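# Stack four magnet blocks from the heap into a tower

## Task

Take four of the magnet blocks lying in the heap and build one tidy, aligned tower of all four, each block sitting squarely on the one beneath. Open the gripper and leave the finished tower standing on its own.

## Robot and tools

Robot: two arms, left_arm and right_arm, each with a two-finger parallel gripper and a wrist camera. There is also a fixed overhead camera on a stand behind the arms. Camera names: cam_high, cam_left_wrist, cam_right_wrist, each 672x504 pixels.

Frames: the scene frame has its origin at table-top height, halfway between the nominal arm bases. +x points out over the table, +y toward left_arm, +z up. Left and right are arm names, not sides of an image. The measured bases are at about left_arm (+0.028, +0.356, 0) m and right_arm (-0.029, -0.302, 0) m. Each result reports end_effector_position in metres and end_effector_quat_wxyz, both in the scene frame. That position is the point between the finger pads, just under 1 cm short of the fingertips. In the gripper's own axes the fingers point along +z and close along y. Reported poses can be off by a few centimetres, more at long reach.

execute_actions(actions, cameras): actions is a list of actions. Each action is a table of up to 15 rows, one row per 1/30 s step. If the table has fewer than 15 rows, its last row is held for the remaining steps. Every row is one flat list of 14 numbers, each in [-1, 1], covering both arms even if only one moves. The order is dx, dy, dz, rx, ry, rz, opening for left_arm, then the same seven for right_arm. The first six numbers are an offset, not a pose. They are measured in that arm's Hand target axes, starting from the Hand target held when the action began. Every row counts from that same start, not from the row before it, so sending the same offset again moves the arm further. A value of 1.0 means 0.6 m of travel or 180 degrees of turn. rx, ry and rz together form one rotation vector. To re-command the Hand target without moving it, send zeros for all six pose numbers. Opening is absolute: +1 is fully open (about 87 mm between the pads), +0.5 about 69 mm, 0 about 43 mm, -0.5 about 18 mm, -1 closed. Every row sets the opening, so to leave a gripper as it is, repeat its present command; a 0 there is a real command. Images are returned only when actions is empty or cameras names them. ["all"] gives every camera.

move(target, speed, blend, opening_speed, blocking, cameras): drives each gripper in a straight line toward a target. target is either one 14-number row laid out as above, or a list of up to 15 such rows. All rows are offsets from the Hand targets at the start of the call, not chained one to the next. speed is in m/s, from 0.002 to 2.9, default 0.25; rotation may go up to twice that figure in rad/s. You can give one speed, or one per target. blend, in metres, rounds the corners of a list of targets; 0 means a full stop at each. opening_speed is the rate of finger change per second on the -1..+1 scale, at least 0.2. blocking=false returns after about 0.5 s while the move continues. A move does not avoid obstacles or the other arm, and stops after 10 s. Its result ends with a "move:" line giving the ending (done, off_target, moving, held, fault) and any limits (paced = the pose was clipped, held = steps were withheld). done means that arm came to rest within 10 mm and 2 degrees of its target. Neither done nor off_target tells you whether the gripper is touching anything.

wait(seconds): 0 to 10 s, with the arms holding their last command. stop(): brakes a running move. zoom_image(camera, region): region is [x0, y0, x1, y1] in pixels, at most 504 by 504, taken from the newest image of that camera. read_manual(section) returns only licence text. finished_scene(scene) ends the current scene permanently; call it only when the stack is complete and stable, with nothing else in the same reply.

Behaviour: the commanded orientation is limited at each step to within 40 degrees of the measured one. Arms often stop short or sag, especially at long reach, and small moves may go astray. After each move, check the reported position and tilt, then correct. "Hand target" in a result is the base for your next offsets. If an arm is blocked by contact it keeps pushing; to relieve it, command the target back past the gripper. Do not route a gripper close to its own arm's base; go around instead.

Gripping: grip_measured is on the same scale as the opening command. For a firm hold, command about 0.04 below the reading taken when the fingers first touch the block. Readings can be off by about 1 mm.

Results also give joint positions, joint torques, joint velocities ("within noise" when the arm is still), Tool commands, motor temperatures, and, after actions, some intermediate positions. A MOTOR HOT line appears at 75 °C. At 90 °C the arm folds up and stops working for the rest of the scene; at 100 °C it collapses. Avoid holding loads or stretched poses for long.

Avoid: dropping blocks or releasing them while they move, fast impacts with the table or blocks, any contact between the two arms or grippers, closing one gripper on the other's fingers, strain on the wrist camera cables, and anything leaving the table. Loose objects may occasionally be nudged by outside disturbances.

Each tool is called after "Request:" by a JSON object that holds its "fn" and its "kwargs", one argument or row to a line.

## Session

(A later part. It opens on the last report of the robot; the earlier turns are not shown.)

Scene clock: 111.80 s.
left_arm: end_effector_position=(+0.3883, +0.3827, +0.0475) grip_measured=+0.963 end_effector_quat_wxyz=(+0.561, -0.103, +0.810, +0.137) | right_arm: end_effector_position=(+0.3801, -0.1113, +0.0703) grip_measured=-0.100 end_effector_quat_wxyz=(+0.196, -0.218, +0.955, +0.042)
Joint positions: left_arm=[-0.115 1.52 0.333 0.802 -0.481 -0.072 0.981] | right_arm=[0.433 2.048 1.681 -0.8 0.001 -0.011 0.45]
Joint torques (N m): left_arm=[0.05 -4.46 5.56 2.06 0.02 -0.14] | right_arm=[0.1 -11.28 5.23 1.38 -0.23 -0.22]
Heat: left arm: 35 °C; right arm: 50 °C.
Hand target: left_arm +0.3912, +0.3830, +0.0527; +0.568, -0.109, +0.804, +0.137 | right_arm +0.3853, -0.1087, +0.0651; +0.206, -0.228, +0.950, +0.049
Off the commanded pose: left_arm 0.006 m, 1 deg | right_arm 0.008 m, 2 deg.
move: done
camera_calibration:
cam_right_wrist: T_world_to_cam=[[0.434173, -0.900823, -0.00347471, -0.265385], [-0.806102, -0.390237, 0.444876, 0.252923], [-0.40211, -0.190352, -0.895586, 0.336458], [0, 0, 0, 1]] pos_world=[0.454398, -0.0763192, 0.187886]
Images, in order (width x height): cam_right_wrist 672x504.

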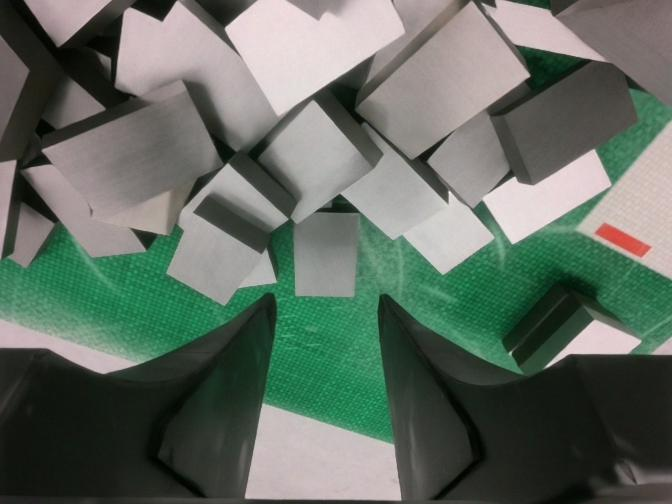

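Request:
{"fn": "move", "kwargs": {
  "target": [0,0,0,0,0,0,1,0.0247,0.001,0.062,0,0,0,-0.12],
  "cameras": ["cam_right_wrist"],
  "speed": 0.15
}}

Scene clock: 113.87 s.
left_arm: end_effector_position=(+0.3883, +0.3827, +0.0475) grip_measured=+0.963 end_effector_quat_wxyz=(+0.561, -0.103, +0.810, +0.137) | right_arm: end_effector_position=(+0.3823, -0.1102, +0.0304) grip_measured=-0.120 end_effector_quat_wxyz=(+0.196, -0.218, +0.955, +0.042)
Joint positions: left_arm=[-0.115 1.52 0.333 0.802 -0.481 -0.072 0.981] | right_arm=[0.433 2.089 1.582 -0.66 0.001 -0.011 0.44]
Joint torques (N m): left_arm=[0.06 -4.48 5.57 2.06 0.02 -0.13] | right_arm=[0.27 -11.26 5.09 1.38 -0.25 -0.2]
Heat: left arm: 35 °C; right arm: 50 °C.
Hand target: left_arm +0.3912, +0.3830, +0.0527; +0.568, -0.109, +0.804, +0.137 | right_arm +0.3867, -0.1073, +0.0251; +0.206, -0.228, +0.950, +0.049
Off the commanded pose: left_arm 0.006 m, 1 deg | right_arm 0.007 m, 2 deg.
move: done
camera_calibration:
cam_right_wrist: T_world_to_cam=[[0.434135, -0.900841, -0.0034434, -0.26552], [-0.805812, -0.390042, 0.445572, 0.272778], [-0.402733, -0.190664, -0.895239, 0.301979], [0, 0, 0, 1]] pos_world=[0.456696, -0.0752202, 0.147887]
Images, in order (width x height): cam_right_wrist 672x504.

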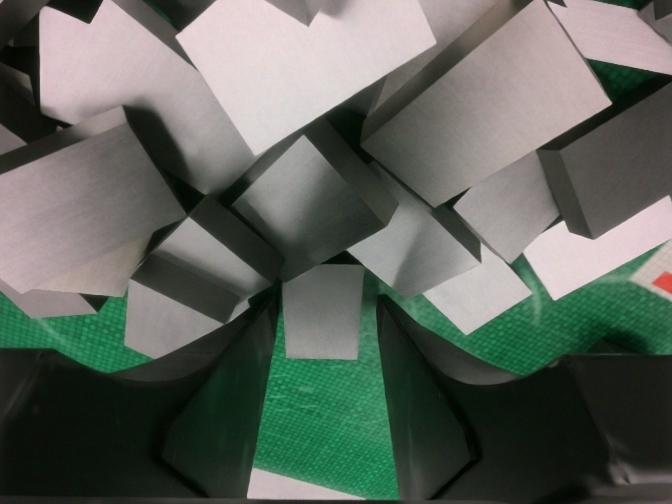

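Request:
{"fn": "move", "kwargs": {
  "target": [
    [0,0,0,0,0,0,1,0.0173,0.0023,0.014,0,0,0,-0.12],
    [0,0,0,0,0,0,1,0.0173,0.0023,0.014,0,0,0,-0.9]
  ],
  "cameras": ["cam_right_wrist"],
  "speed": 0.1,
  "opening_speed": 1
}}

Scene clock: 117.03 s.
left_arm: end_effector_position=(+0.3883, +0.3827, +0.0475) grip_measured=+0.963 end_effector_quat_wxyz=(+0.561, -0.103, +0.810, +0.137) | right_arm: end_effector_position=(+0.3836, -0.1092, +0.0277) grip_measured=-0.316 end_effector_quat_wxyz=(+0.211, -0.219, +0.952, +0.046)
Joint positions: left_arm=[-0.115 1.52 0.333 0.802 -0.481 -0.072 0.981] | right_arm=[0.433 2.072 1.536 -0.6 -0.002 -0.014 0.342]
Joint torques (N m): left_arm=[0.05 -4.46 5.57 2.06 0.02 -0.13] | right_arm=[0.53 -10.32 3.62 1.38 -0.25 -0.19]
Heat: left arm: 35 °C; right arm: 50 °C.
Hand target: left_arm +0.3912, +0.3830, +0.0527; +0.568, -0.109, +0.804, +0.137 | right_arm +0.3807, -0.1088, +0.0130; +0.206, -0.228, +0.950, +0.049
Off the commanded pose: left_arm 0.006 m, 1 deg | right_arm 0.015 m, 1 deg.
move: off_target (right_arm); target 2's new opening was sent with right_arm's hand 0.014 m and 1 deg from that target
camera_calibration:
cam_right_wrist: T_world_to_cam=[[0.437916, -0.899004, -0.00462731, -0.266333], [-0.8161, -0.399681, 0.417416, 0.279104], [-0.377108, -0.179017, -0.908704, 0.292147], [0, 0, 0, 1]] pos_world=[0.454579, -0.0755828, 0.14774]
Images, in order (width x height): cam_right_wrist 672x504.

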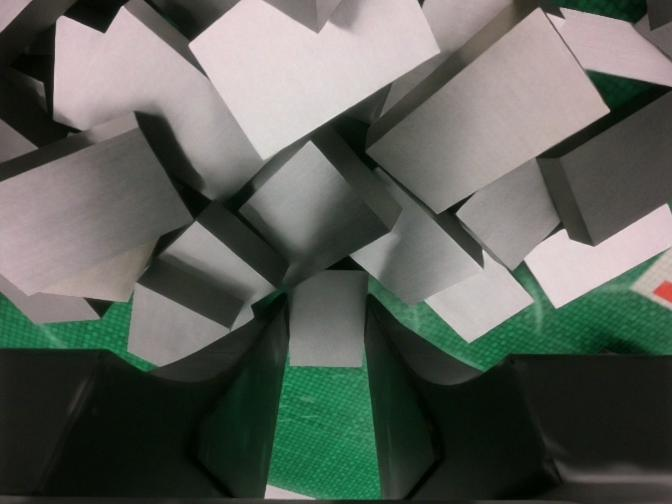

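Request:
{"fn": "move", "kwargs": {
  "target": [
    [0,0,0,0,0,0,1,0,0,0,0,0,0,-0.12],
    [0,0,0,0,0,0,1,0.013,0,0.007,0,0,0,-0.12]
  ],
  "cameras": ["cam_right_wrist"],
  "speed": 0.1,
  "opening_speed": 1
}}

Scene clock: 120.03 s.
left_arm: end_effector_position=(+0.3883, +0.3827, +0.0475) grip_measured=+0.963 end_effector_quat_wxyz=(+0.561, -0.103, +0.810, +0.137) | right_arm: end_effector_position=(+0.3842, -0.1091, +0.0276) grip_measured=-0.120 end_effector_quat_wxyz=(+0.224, -0.218, +0.949, +0.049)
Joint positions: left_arm=[-0.115 1.52 0.333 0.802 -0.481 -0.072 0.981] | right_arm=[0.433 2.051 1.496 -0.553 0 -0.013 0.44]
Joint torques (N m): left_arm=[0.06 -4.48 5.57 2.06 0.02 -0.13] | right_arm=[0.42 -9.16 3.15 1.3 -0.22 -0.17]
Heat: left arm: 35 °C; right arm: 50 °C.
Hand target: left_arm +0.3912, +0.3830, +0.0527; +0.568, -0.109, +0.804, +0.137 | right_arm +0.3759, -0.1113, +0.0060; +0.206, -0.228, +0.950, +0.049
Off the commanded pose: left_arm 0.006 m, 1 deg | right_arm 0.023 m, 2 deg.
move: off_target (right_arm)
camera_calibration:
cam_right_wrist: T_world_to_cam=[[0.43612, -0.899882, -0.00353112, -0.265954], [-0.827359, -0.402509, 0.391743, 0.284361], [-0.353944, -0.167925, -0.920068, 0.284798], [0, 0, 0, 1]] pos_world=[0.452059, -0.0770445, 0.149698]
Images, in order (width x height): cam_right_wrist 672x504.

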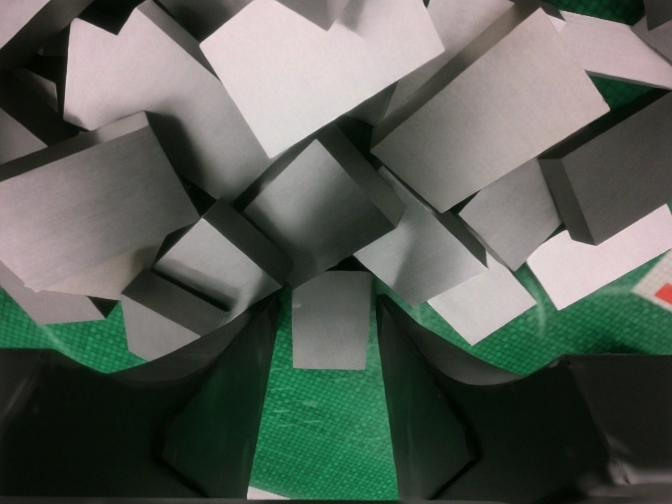

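Request:
{"fn": "move", "kwargs": {
  "target": [
    [0,0,0,0,0,0,1,-0.0314,-0.0057,-0.0571,0,0,0,-0.12],
    [0,0,0,0,0,0,1,-0.0085,-0.0057,-0.0071,0,0,0,-0.12]
  ],
  "cameras": ["cam_right_wrist"],
  "speed": 0.12
}}

Scene clock: 122.77 s.
left_arm: end_effector_position=(+0.3883, +0.3827, +0.0475) grip_measured=+0.963 end_effector_quat_wxyz=(+0.561, -0.103, +0.810, +0.137) | right_arm: end_effector_position=(+0.3741, -0.1149, +0.0276) grip_measured=-0.120 end_effector_quat_wxyz=(+0.198, -0.223, +0.954, +0.043)
Joint positions: left_arm=[-0.115 1.52 0.333 0.802 -0.481 -0.072 0.981] | right_arm=[0.43 2.054 1.515 -0.625 -0.003 -0.023 0.44]
Joint torques (N m): left_arm=[0.06 -4.46 5.57 2.06 0.02 -0.14] | right_arm=[0.09 -9.06 4.05 1.69 -0.21 -0.19]
Heat: left arm: 35 °C; right arm: 49 °C.
Hand target: left_arm +0.3912, +0.3830, +0.0527; +0.568, -0.109, +0.804, +0.137 | right_arm +0.3801, -0.1129, +0.0121; +0.206, -0.228, +0.950, +0.049
Off the commanded pose: left_arm 0.006 m, 1 deg | right_arm 0.017 m, 1 deg.
move: off_target (right_arm)
camera_calibration:
cam_right_wrist: T_world_to_cam=[[0.443846, -0.896099, -0.0028001, -0.269265], [-0.803253, -0.399239, 0.442033, 0.263644], [-0.397223, -0.193945, -0.896994, 0.292838], [0, 0, 0, 1]] pos_world=[0.447607, -0.0792362, 0.14538]
Images, in order (width x height): cam_right_wrist 672x504.

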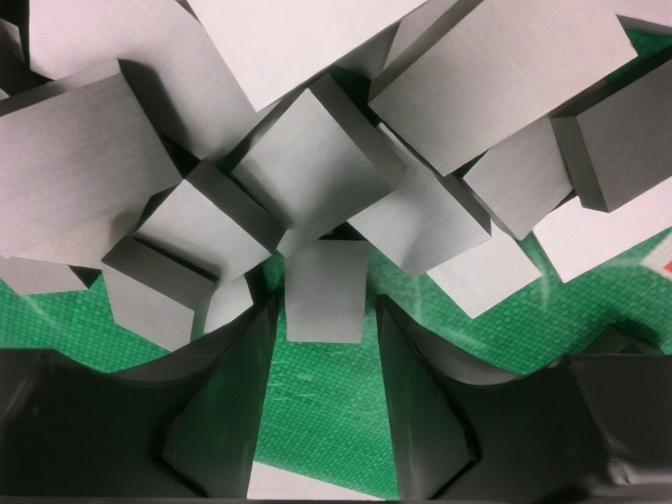

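Request:
{"fn": "move", "kwargs": {
  "target": [
    [0,0,0,0,0,0,1,0,0,0,0,0,0,-0.9],
    [0,0,0,0,0,0,1,-0.0553,0,-0.1213,0,0,0,-0.9],
    [0,0,0,0,0,0,1,0.001,-0.206,-0.1745,0.06,0,0.1314,-0.9]
  ],
  "cameras": ["cam_right_wrist"],
  "blend": [0,0.02,0],
  "opening_speed": 1.2,
  "speed": 0.25
}}

Request:
{"fn": "zoom_image", "kwargs": {
  "camera": "cam_right_wrist",
  "region": [230, 185, 430, 385]
}}

Scene clock: 127.53 s.
left_arm: end_effector_position=(+0.3883, +0.3827, +0.0475) grip_measured=+0.963 end_effector_quat_wxyz=(+0.561, -0.103, +0.810, +0.137) | right_arm: end_effector_position=(+0.3960, -0.2415, +0.0859) grip_measured=-0.316 end_effector_quat_wxyz=(+0.192, -0.022, +0.981, +0.006)
Joint positions: left_arm=[-0.115 1.52 0.333 0.802 -0.481 -0.072 0.981] | right_arm=[0.141 1.97 1.635 -0.85 0.035 0.096 0.342]
Joint torques (N m): left_arm=[0.06 -4.46 5.57 2.06 0.02 -0.14] | right_arm=[0.64 -15.13 8.25 0.65 0.13 0.11]
Heat: left arm: 35 °C; right arm: 49 °C.
Hand target: left_arm +0.3912, +0.3830, +0.0527; +0.568, -0.109, +0.804, +0.137 | right_arm +0.3971, -0.2430, +0.1073; +0.212, -0.009, +0.977, +0.001
Off the commanded pose: left_arm 0.006 m, 1 deg | right_arm 0.021 m, 3 deg.
move: off_target (right_arm)
camera_calibration:
cam_right_wrist: T_world_to_cam=[[0.0453462, -0.998889, -0.0128386, -0.258404], [-0.886526, -0.0461623, 0.460371, 0.321579], [-0.460452, -0.00949429, -0.887634, 0.398121], [0, 0, 0, 1]] pos_world=[0.480121, -0.239492, 0.202022]
Images, in order (width x height): cam_right_wrist 672x504.

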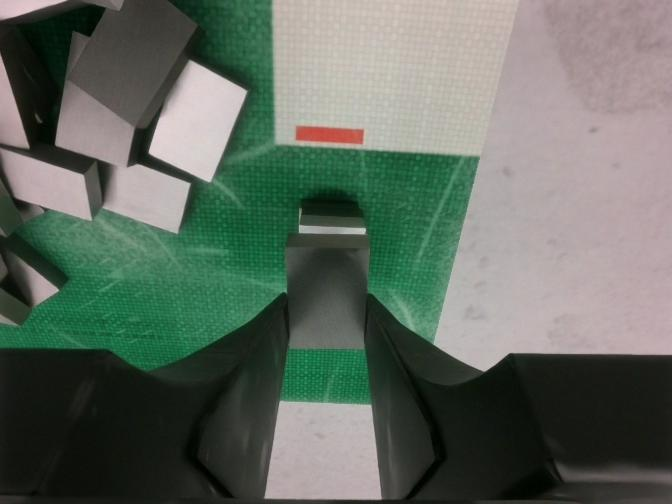

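Scaled by 2.520 from the camera's 672x504 image, which has a finer 960x720 frame.

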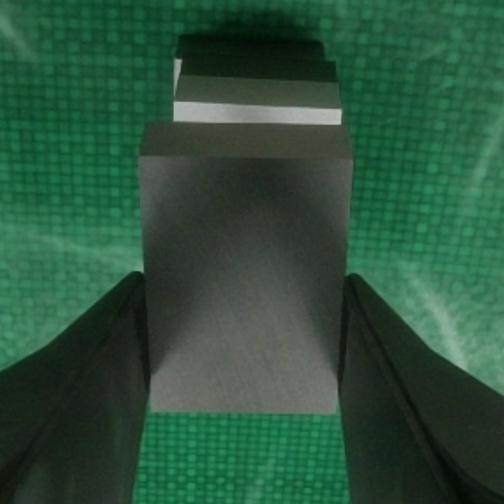

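Request:
{"fn": "move", "kwargs": {
  "target": [0,0,0,0,0,0,1,0.0275,-0.0017,0.0241,0,0,0,-0.9],
  "cameras": ["cam_right_wrist"],
  "speed": 0.1
}}

Request:
{"fn": "zoom_image", "kwargs": {
  "camera": "cam_right_wrist",
  "region": [230, 185, 430, 385]
}}

Scene clock: 129.73 s.
left_arm: end_effector_position=(+0.3883, +0.3827, +0.0475) grip_measured=+0.963 end_effector_quat_wxyz=(+0.561, -0.103, +0.810, +0.137) | right_arm: end_effector_position=(+0.3791, -0.2440, +0.0735) grip_measured=-0.316 end_effector_quat_wxyz=(+0.175, -0.022, +0.984, +0.004)
Joint positions: left_arm=[-0.115 1.52 0.333 0.802 -0.481 -0.072 0.981] | right_arm=[0.141 1.942 1.552 -0.83 0.035 0.096 0.342]
Joint torques (N m): left_arm=[0.06 -4.46 5.57 2.06 0.02 -0.13] | right_arm=[0.69 -14.68 5.48 1.3 0.13 0.14]
Heat: left arm: 35 °C; right arm: 50 °C.
Hand target: left_arm +0.3912, +0.3830, +0.0527; +0.568, -0.109, +0.804, +0.137 | right_arm +0.3881, -0.2442, +0.0872; +0.212, -0.009, +0.977, +0.001
Off the commanded pose: left_arm 0.006 m, 1 deg | right_arm 0.016 m, 5 deg.
move: off_target (right_arm)
camera_calibration:
cam_right_wrist: T_world_to_cam=[[0.0450186, -0.998942, -0.00941125, -0.260419], [-0.8704, -0.0438457, 0.490389, 0.304366], [-0.490283, -0.013885, -0.871453, 0.3883], [0, 0, 0, 1]] pos_world=[0.467021, -0.241407, 0.186677]
Images, in order (width x height): cam_right_wrist 672x504.

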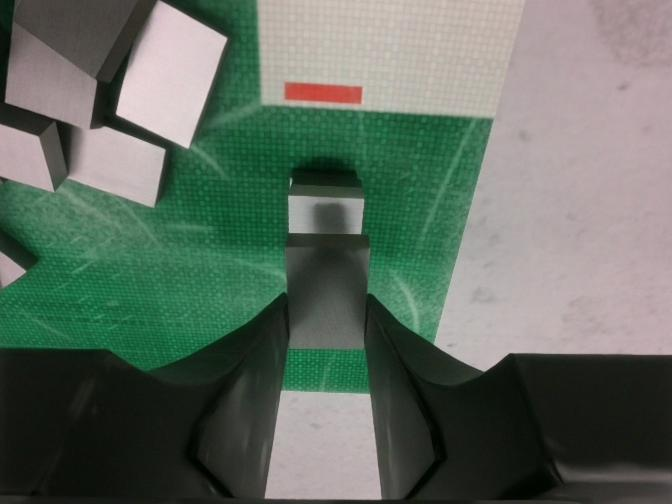

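Scaled by 2.520 from the camera's 672x504 image, which has a finer 960x720 frame.

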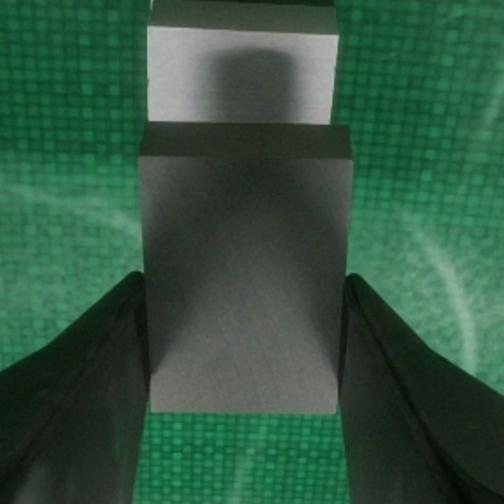

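Request:
{"fn": "move", "kwargs": {
  "target": [0,0,0,0,0,0,1,0.002,0.0017,0.0284,0,-0.025,0,-0.9],
  "cameras": ["cam_right_wrist"],
  "speed": 0.06
}}

Request:
{"fn": "zoom_image", "kwargs": {
  "camera": "cam_right_wrist",
  "region": [230, 185, 430, 385]
}}

Scene clock: 132.27 s.
left_arm: end_effector_position=(+0.3883, +0.3827, +0.0475) grip_measured=+0.963 end_effector_quat_wxyz=(+0.561, -0.103, +0.810, +0.137) | right_arm: end_effector_position=(+0.3838, -0.2434, +0.0586) grip_measured=-0.316 end_effector_quat_wxyz=(+0.213, -0.021, +0.977, +0.006)
Joint positions: left_arm=[-0.115 1.52 0.333 0.802 -0.481 -0.072 0.981] | right_arm=[0.143 1.903 1.421 -0.662 0.041 0.098 0.342]
Joint torques (N m): left_arm=[0.05 -4.46 5.57 2.06 0.02 -0.13] | right_arm=[0.94 -13.91 5.35 1.53 0.2 0.12]
Heat: left arm: 35 °C; right arm: 50 °C.
Hand target: left_arm +0.3912, +0.3830, +0.0527; +0.568, -0.109, +0.804, +0.137 | right_arm +0.3940, -0.2432, +0.0711; +0.250, -0.009, +0.968, +0.002
Off the commanded pose: left_arm 0.006 m, 1 deg | right_arm 0.016 m, 5 deg.
move: off_target (right_arm)
camera_calibration:
cam_right_wrist: T_world_to_cam=[[0.04433, -0.998942, -0.0122715, -0.259761], [-0.905513, -0.0453666, 0.421886, 0.332951], [-0.421996, -0.00759017, -0.906566, 0.355086], [0, 0, 0, 1]] pos_world=[0.462851, -0.241686, 0.178254]
Images, in order (width x height): cam_right_wrist 672x504.

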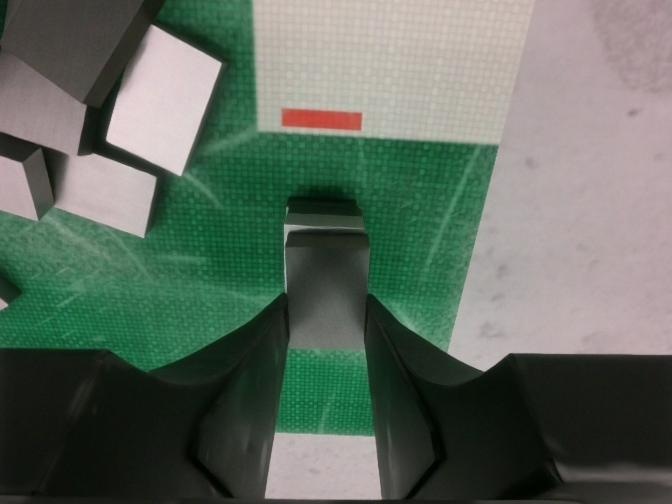

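Scaled by 2.520 from the camera's 672x504 image, which has a finer 960x720 frame.

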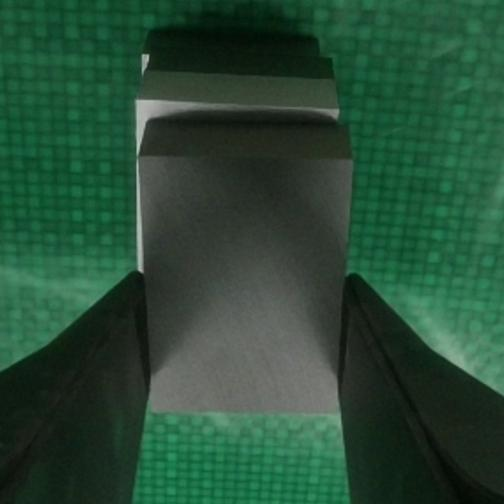

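Request:
{"fn": "move", "kwargs": {
  "target": [
    [0,0,0,0,0,0,1,-0.003,0.007,0.0016,0,0,0,-0.9],
    [0,0,0,0,0,0,1,0.0067,0.006,0.019,0,0,0,-0.9]
  ],
  "cameras": ["cam_right_wrist"],
  "speed": 0.06
}}

Request:
{"fn": "zoom_image", "kwargs": {
  "camera": "cam_right_wrist",
  "region": [230, 185, 430, 385]
}}

Scene clock: 134.50 s.
left_arm: end_effector_position=(+0.3883, +0.3827, +0.0475) grip_measured=+0.963 end_effector_quat_wxyz=(+0.561, -0.103, +0.810, +0.137) | right_arm: end_effector_position=(+0.3846, -0.2394, +0.0576) grip_measured=-0.316 end_effector_quat_wxyz=(+0.218, -0.021, +0.976, +0.007)
Joint positions: left_arm=[-0.115 1.52 0.333 0.802 -0.481 -0.072 0.981] | right_arm=[0.154 1.9 1.41 -0.643 0.046 0.105 0.342]
Joint torques (N m): left_arm=[0.05 -4.46 5.57 2.06 0.02 -0.14] | right_arm=[0.75 -11.58 4.56 1.76 0.18 0.11]
Heat: left arm: 35 °C; right arm: 50 °C.
Hand target: left_arm +0.3912, +0.3830, +0.0527; +0.568, -0.109, +0.804, +0.137 | right_arm +0.3960, -0.2395, +0.0593; +0.250, -0.009, +0.968, +0.002
Off the commanded pose: left_arm 0.006 m, 1 deg | right_arm 0.011 m, 4 deg.
move: off_target (right_arm)
camera_calibration:
cam_right_wrist: T_world_to_cam=[[0.045923, -0.998867, -0.0124501, -0.256434], [-0.909912, -0.0469702, 0.412133, 0.336188], [-0.412251, -0.00759787, -0.911039, 0.351012], [0, 0, 0, 1]] pos_world=[0.462383, -0.237686, 0.178038]
Images, in order (width x height): cam_right_wrist 672x504.

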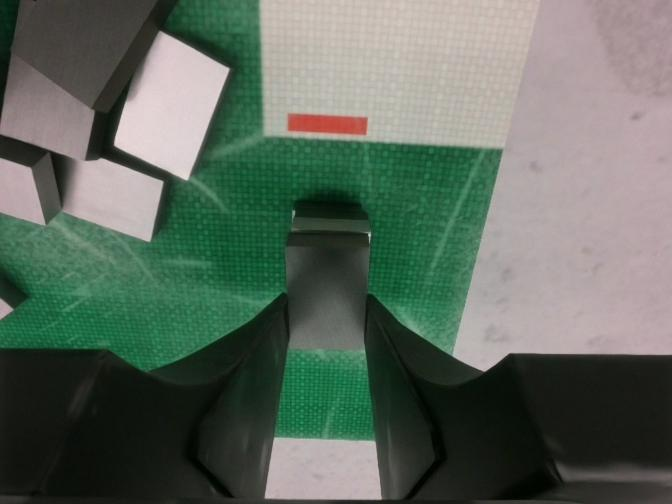

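Scaled by 2.520 from the camera's 672x504 image, which has a finer 960x720 frame.

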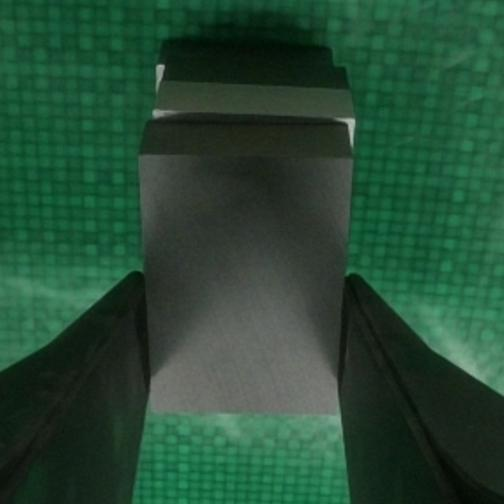

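Request:
{"fn": "move", "kwargs": {
  "target": [
    [0,0,0,0,0,0,1,0.0025,0,0.0085,0,0,0,-0.9],
    [0,0,0,0,0,0,1,0,0,0,0,0,0,-0.9],
    [0,0,0,0,0,0,1,0,0,0,0,0,0,-0.12]
  ],
  "cameras": ["cam_right_wrist"],
  "speed": 0.06,
  "opening_speed": 0.8
}}

Request:
{"fn": "zoom_image", "kwargs": {
  "camera": "cam_right_wrist",
  "region": [230, 185, 430, 385]
}}

Scene clock: 137.93 s.
left_arm: end_effector_position=(+0.3883, +0.3827, +0.0475) grip_measured=+0.963 end_effector_quat_wxyz=(+0.561, -0.103, +0.810, +0.137) | right_arm: end_effector_position=(+0.3890, -0.2390, +0.0579) grip_measured=-0.120 end_effector_quat_wxyz=(+0.229, -0.021, +0.973, +0.007)
Joint positions: left_arm=[-0.115 1.52 0.333 0.802 -0.481 -0.072 0.981] | right_arm=[0.154 1.897 1.401 -0.614 0.047 0.105 0.44]
Joint torques (N m): left_arm=[0.05 -4.46 5.57 2.06 0.02 -0.14] | right_arm=[0.79 -11.21 5.19 1.49 0.18 0.11]
Heat: left arm: 35 °C; right arm: 50 °C.
Hand target: left_arm +0.3912, +0.3830, +0.0527; +0.568, -0.109, +0.804, +0.137 | right_arm +0.3959, -0.2395, +0.0592; +0.250, -0.009, +0.968, +0.002
Off the commanded pose: left_arm 0.006 m, 1 deg | right_arm 0.007 m, 3 deg.
move: off_target (right_arm); target 3's new opening was sent with right_arm's hand 0.012 m and 4 deg from that target
camera_calibration:
cam_right_wrist: T_world_to_cam=[[0.0455729, -0.998868, -0.0136421, -0.256], [-0.919027, -0.047275, 0.39135, 0.344761], [-0.391552, -0.00529755, -0.920141, 0.346166], [0, 0, 0, 1]] pos_world=[0.464053, -0.237578, 0.180107]
Images, in order (width x height): cam_right_wrist 672x504.

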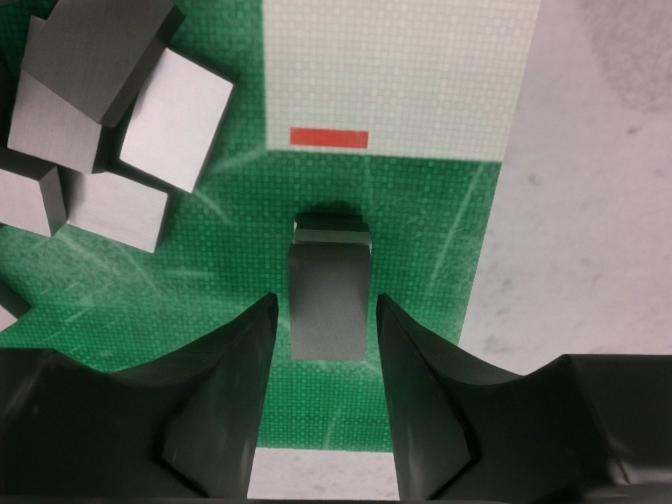

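Scaled by 2.520 from the camera's 672x504 image, which has a finer 960x720 frame.

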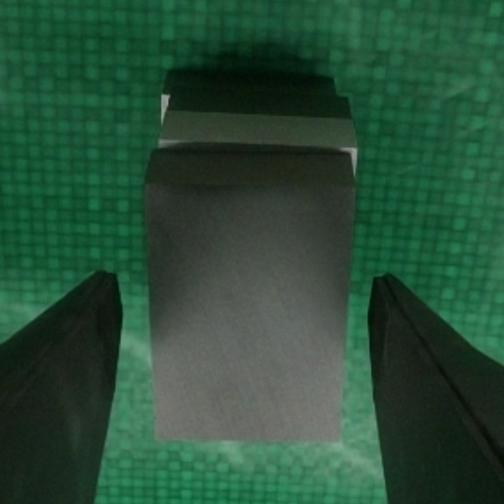

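Request:
{"fn": "move", "kwargs": {
  "target": [
    [0,0,0,0,0,0,1,-0.03,0,-0.04,0,0,0,-0.05],
    [0,0,0,0,0,0,1,-0.09,0,-0.16,0,0,0,0]
  ],
  "cameras": ["cam_right_wrist","cam_high"],
  "blend": 0.01,
  "speed": 0.15
}}

Request:
{"fn": "zoom_image", "kwargs": {
  "camera": "cam_right_wrist",
  "region": [230, 185, 430, 385]
}}

Scene clock: 142.63 s.
left_arm: end_effector_position=(+0.3883, +0.3827, +0.0475) grip_measured=+0.963 end_effector_quat_wxyz=(+0.561, -0.103, +0.810, +0.137) | right_arm: end_effector_position=(+0.3945, -0.2381, +0.1500) grip_measured=+0.000 end_effector_quat_wxyz=(+0.232, -0.021, +0.972, +0.008)
Joint positions: left_arm=[-0.115 1.52 0.333 0.802 -0.481 -0.072 0.981] | right_arm=[0.154 1.886 1.753 -0.97 0.047 0.105 0.5]
Joint torques (N m): left_arm=[0.05 -4.46 5.57 2.06 0.02 -0.13] | right_arm=[0.83 -12.34 10.48 0.73 0.18 0.08]
Heat: left arm: 35 °C; right arm: 50 °C.
Hand target: left_arm +0.3912, +0.3830, +0.0527; +0.568, -0.109, +0.804, +0.137 | right_arm +0.3967, -0.2394, +0.1694; +0.250, -0.009, +0.968, +0.002
Off the commanded pose: left_arm 0.006 m, 1 deg | right_arm 0.020 m, 3 deg.
move: off_target (right_arm); target 2's new opening was sent with right_arm's hand 0.020 m and 3 deg from that target
camera_calibration:
cam_right_wrist: T_world_to_cam=[[0.0456535, -0.998853, -0.0144234, -0.253968], [-0.921549, -0.0476842, 0.385323, 0.315576], [-0.385569, -0.0042995, -0.922669, 0.431206], [0, 0, 0, 1]] pos_world=[0.468673, -0.236775, 0.272598]
Images, in order (width x height): cam_high 672x504, cam_right_wrist 672x504.

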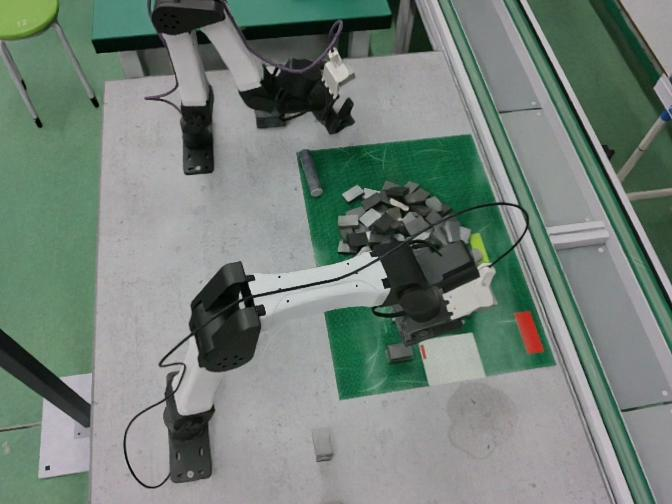

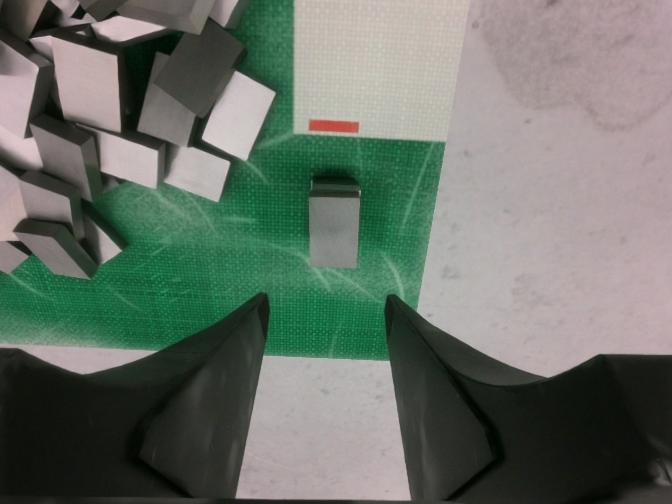

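Scaled by 2.520 from the camera's 672x504 image, which has a finer 960x720 frame.

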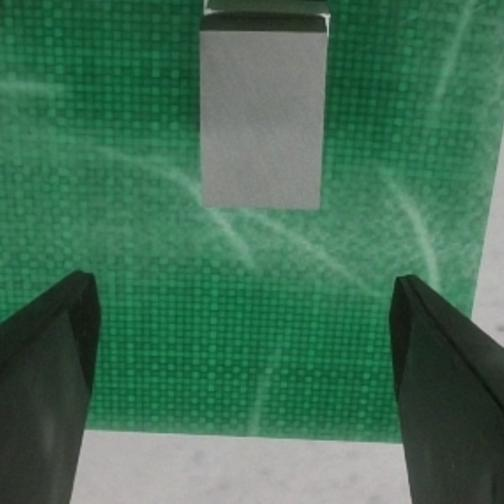

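Neat stack of four, released and clear.

Request:
{"fn": "finished_scene", "kwargs": {
  "scene": 2
}}

The scene is finished: the task was done.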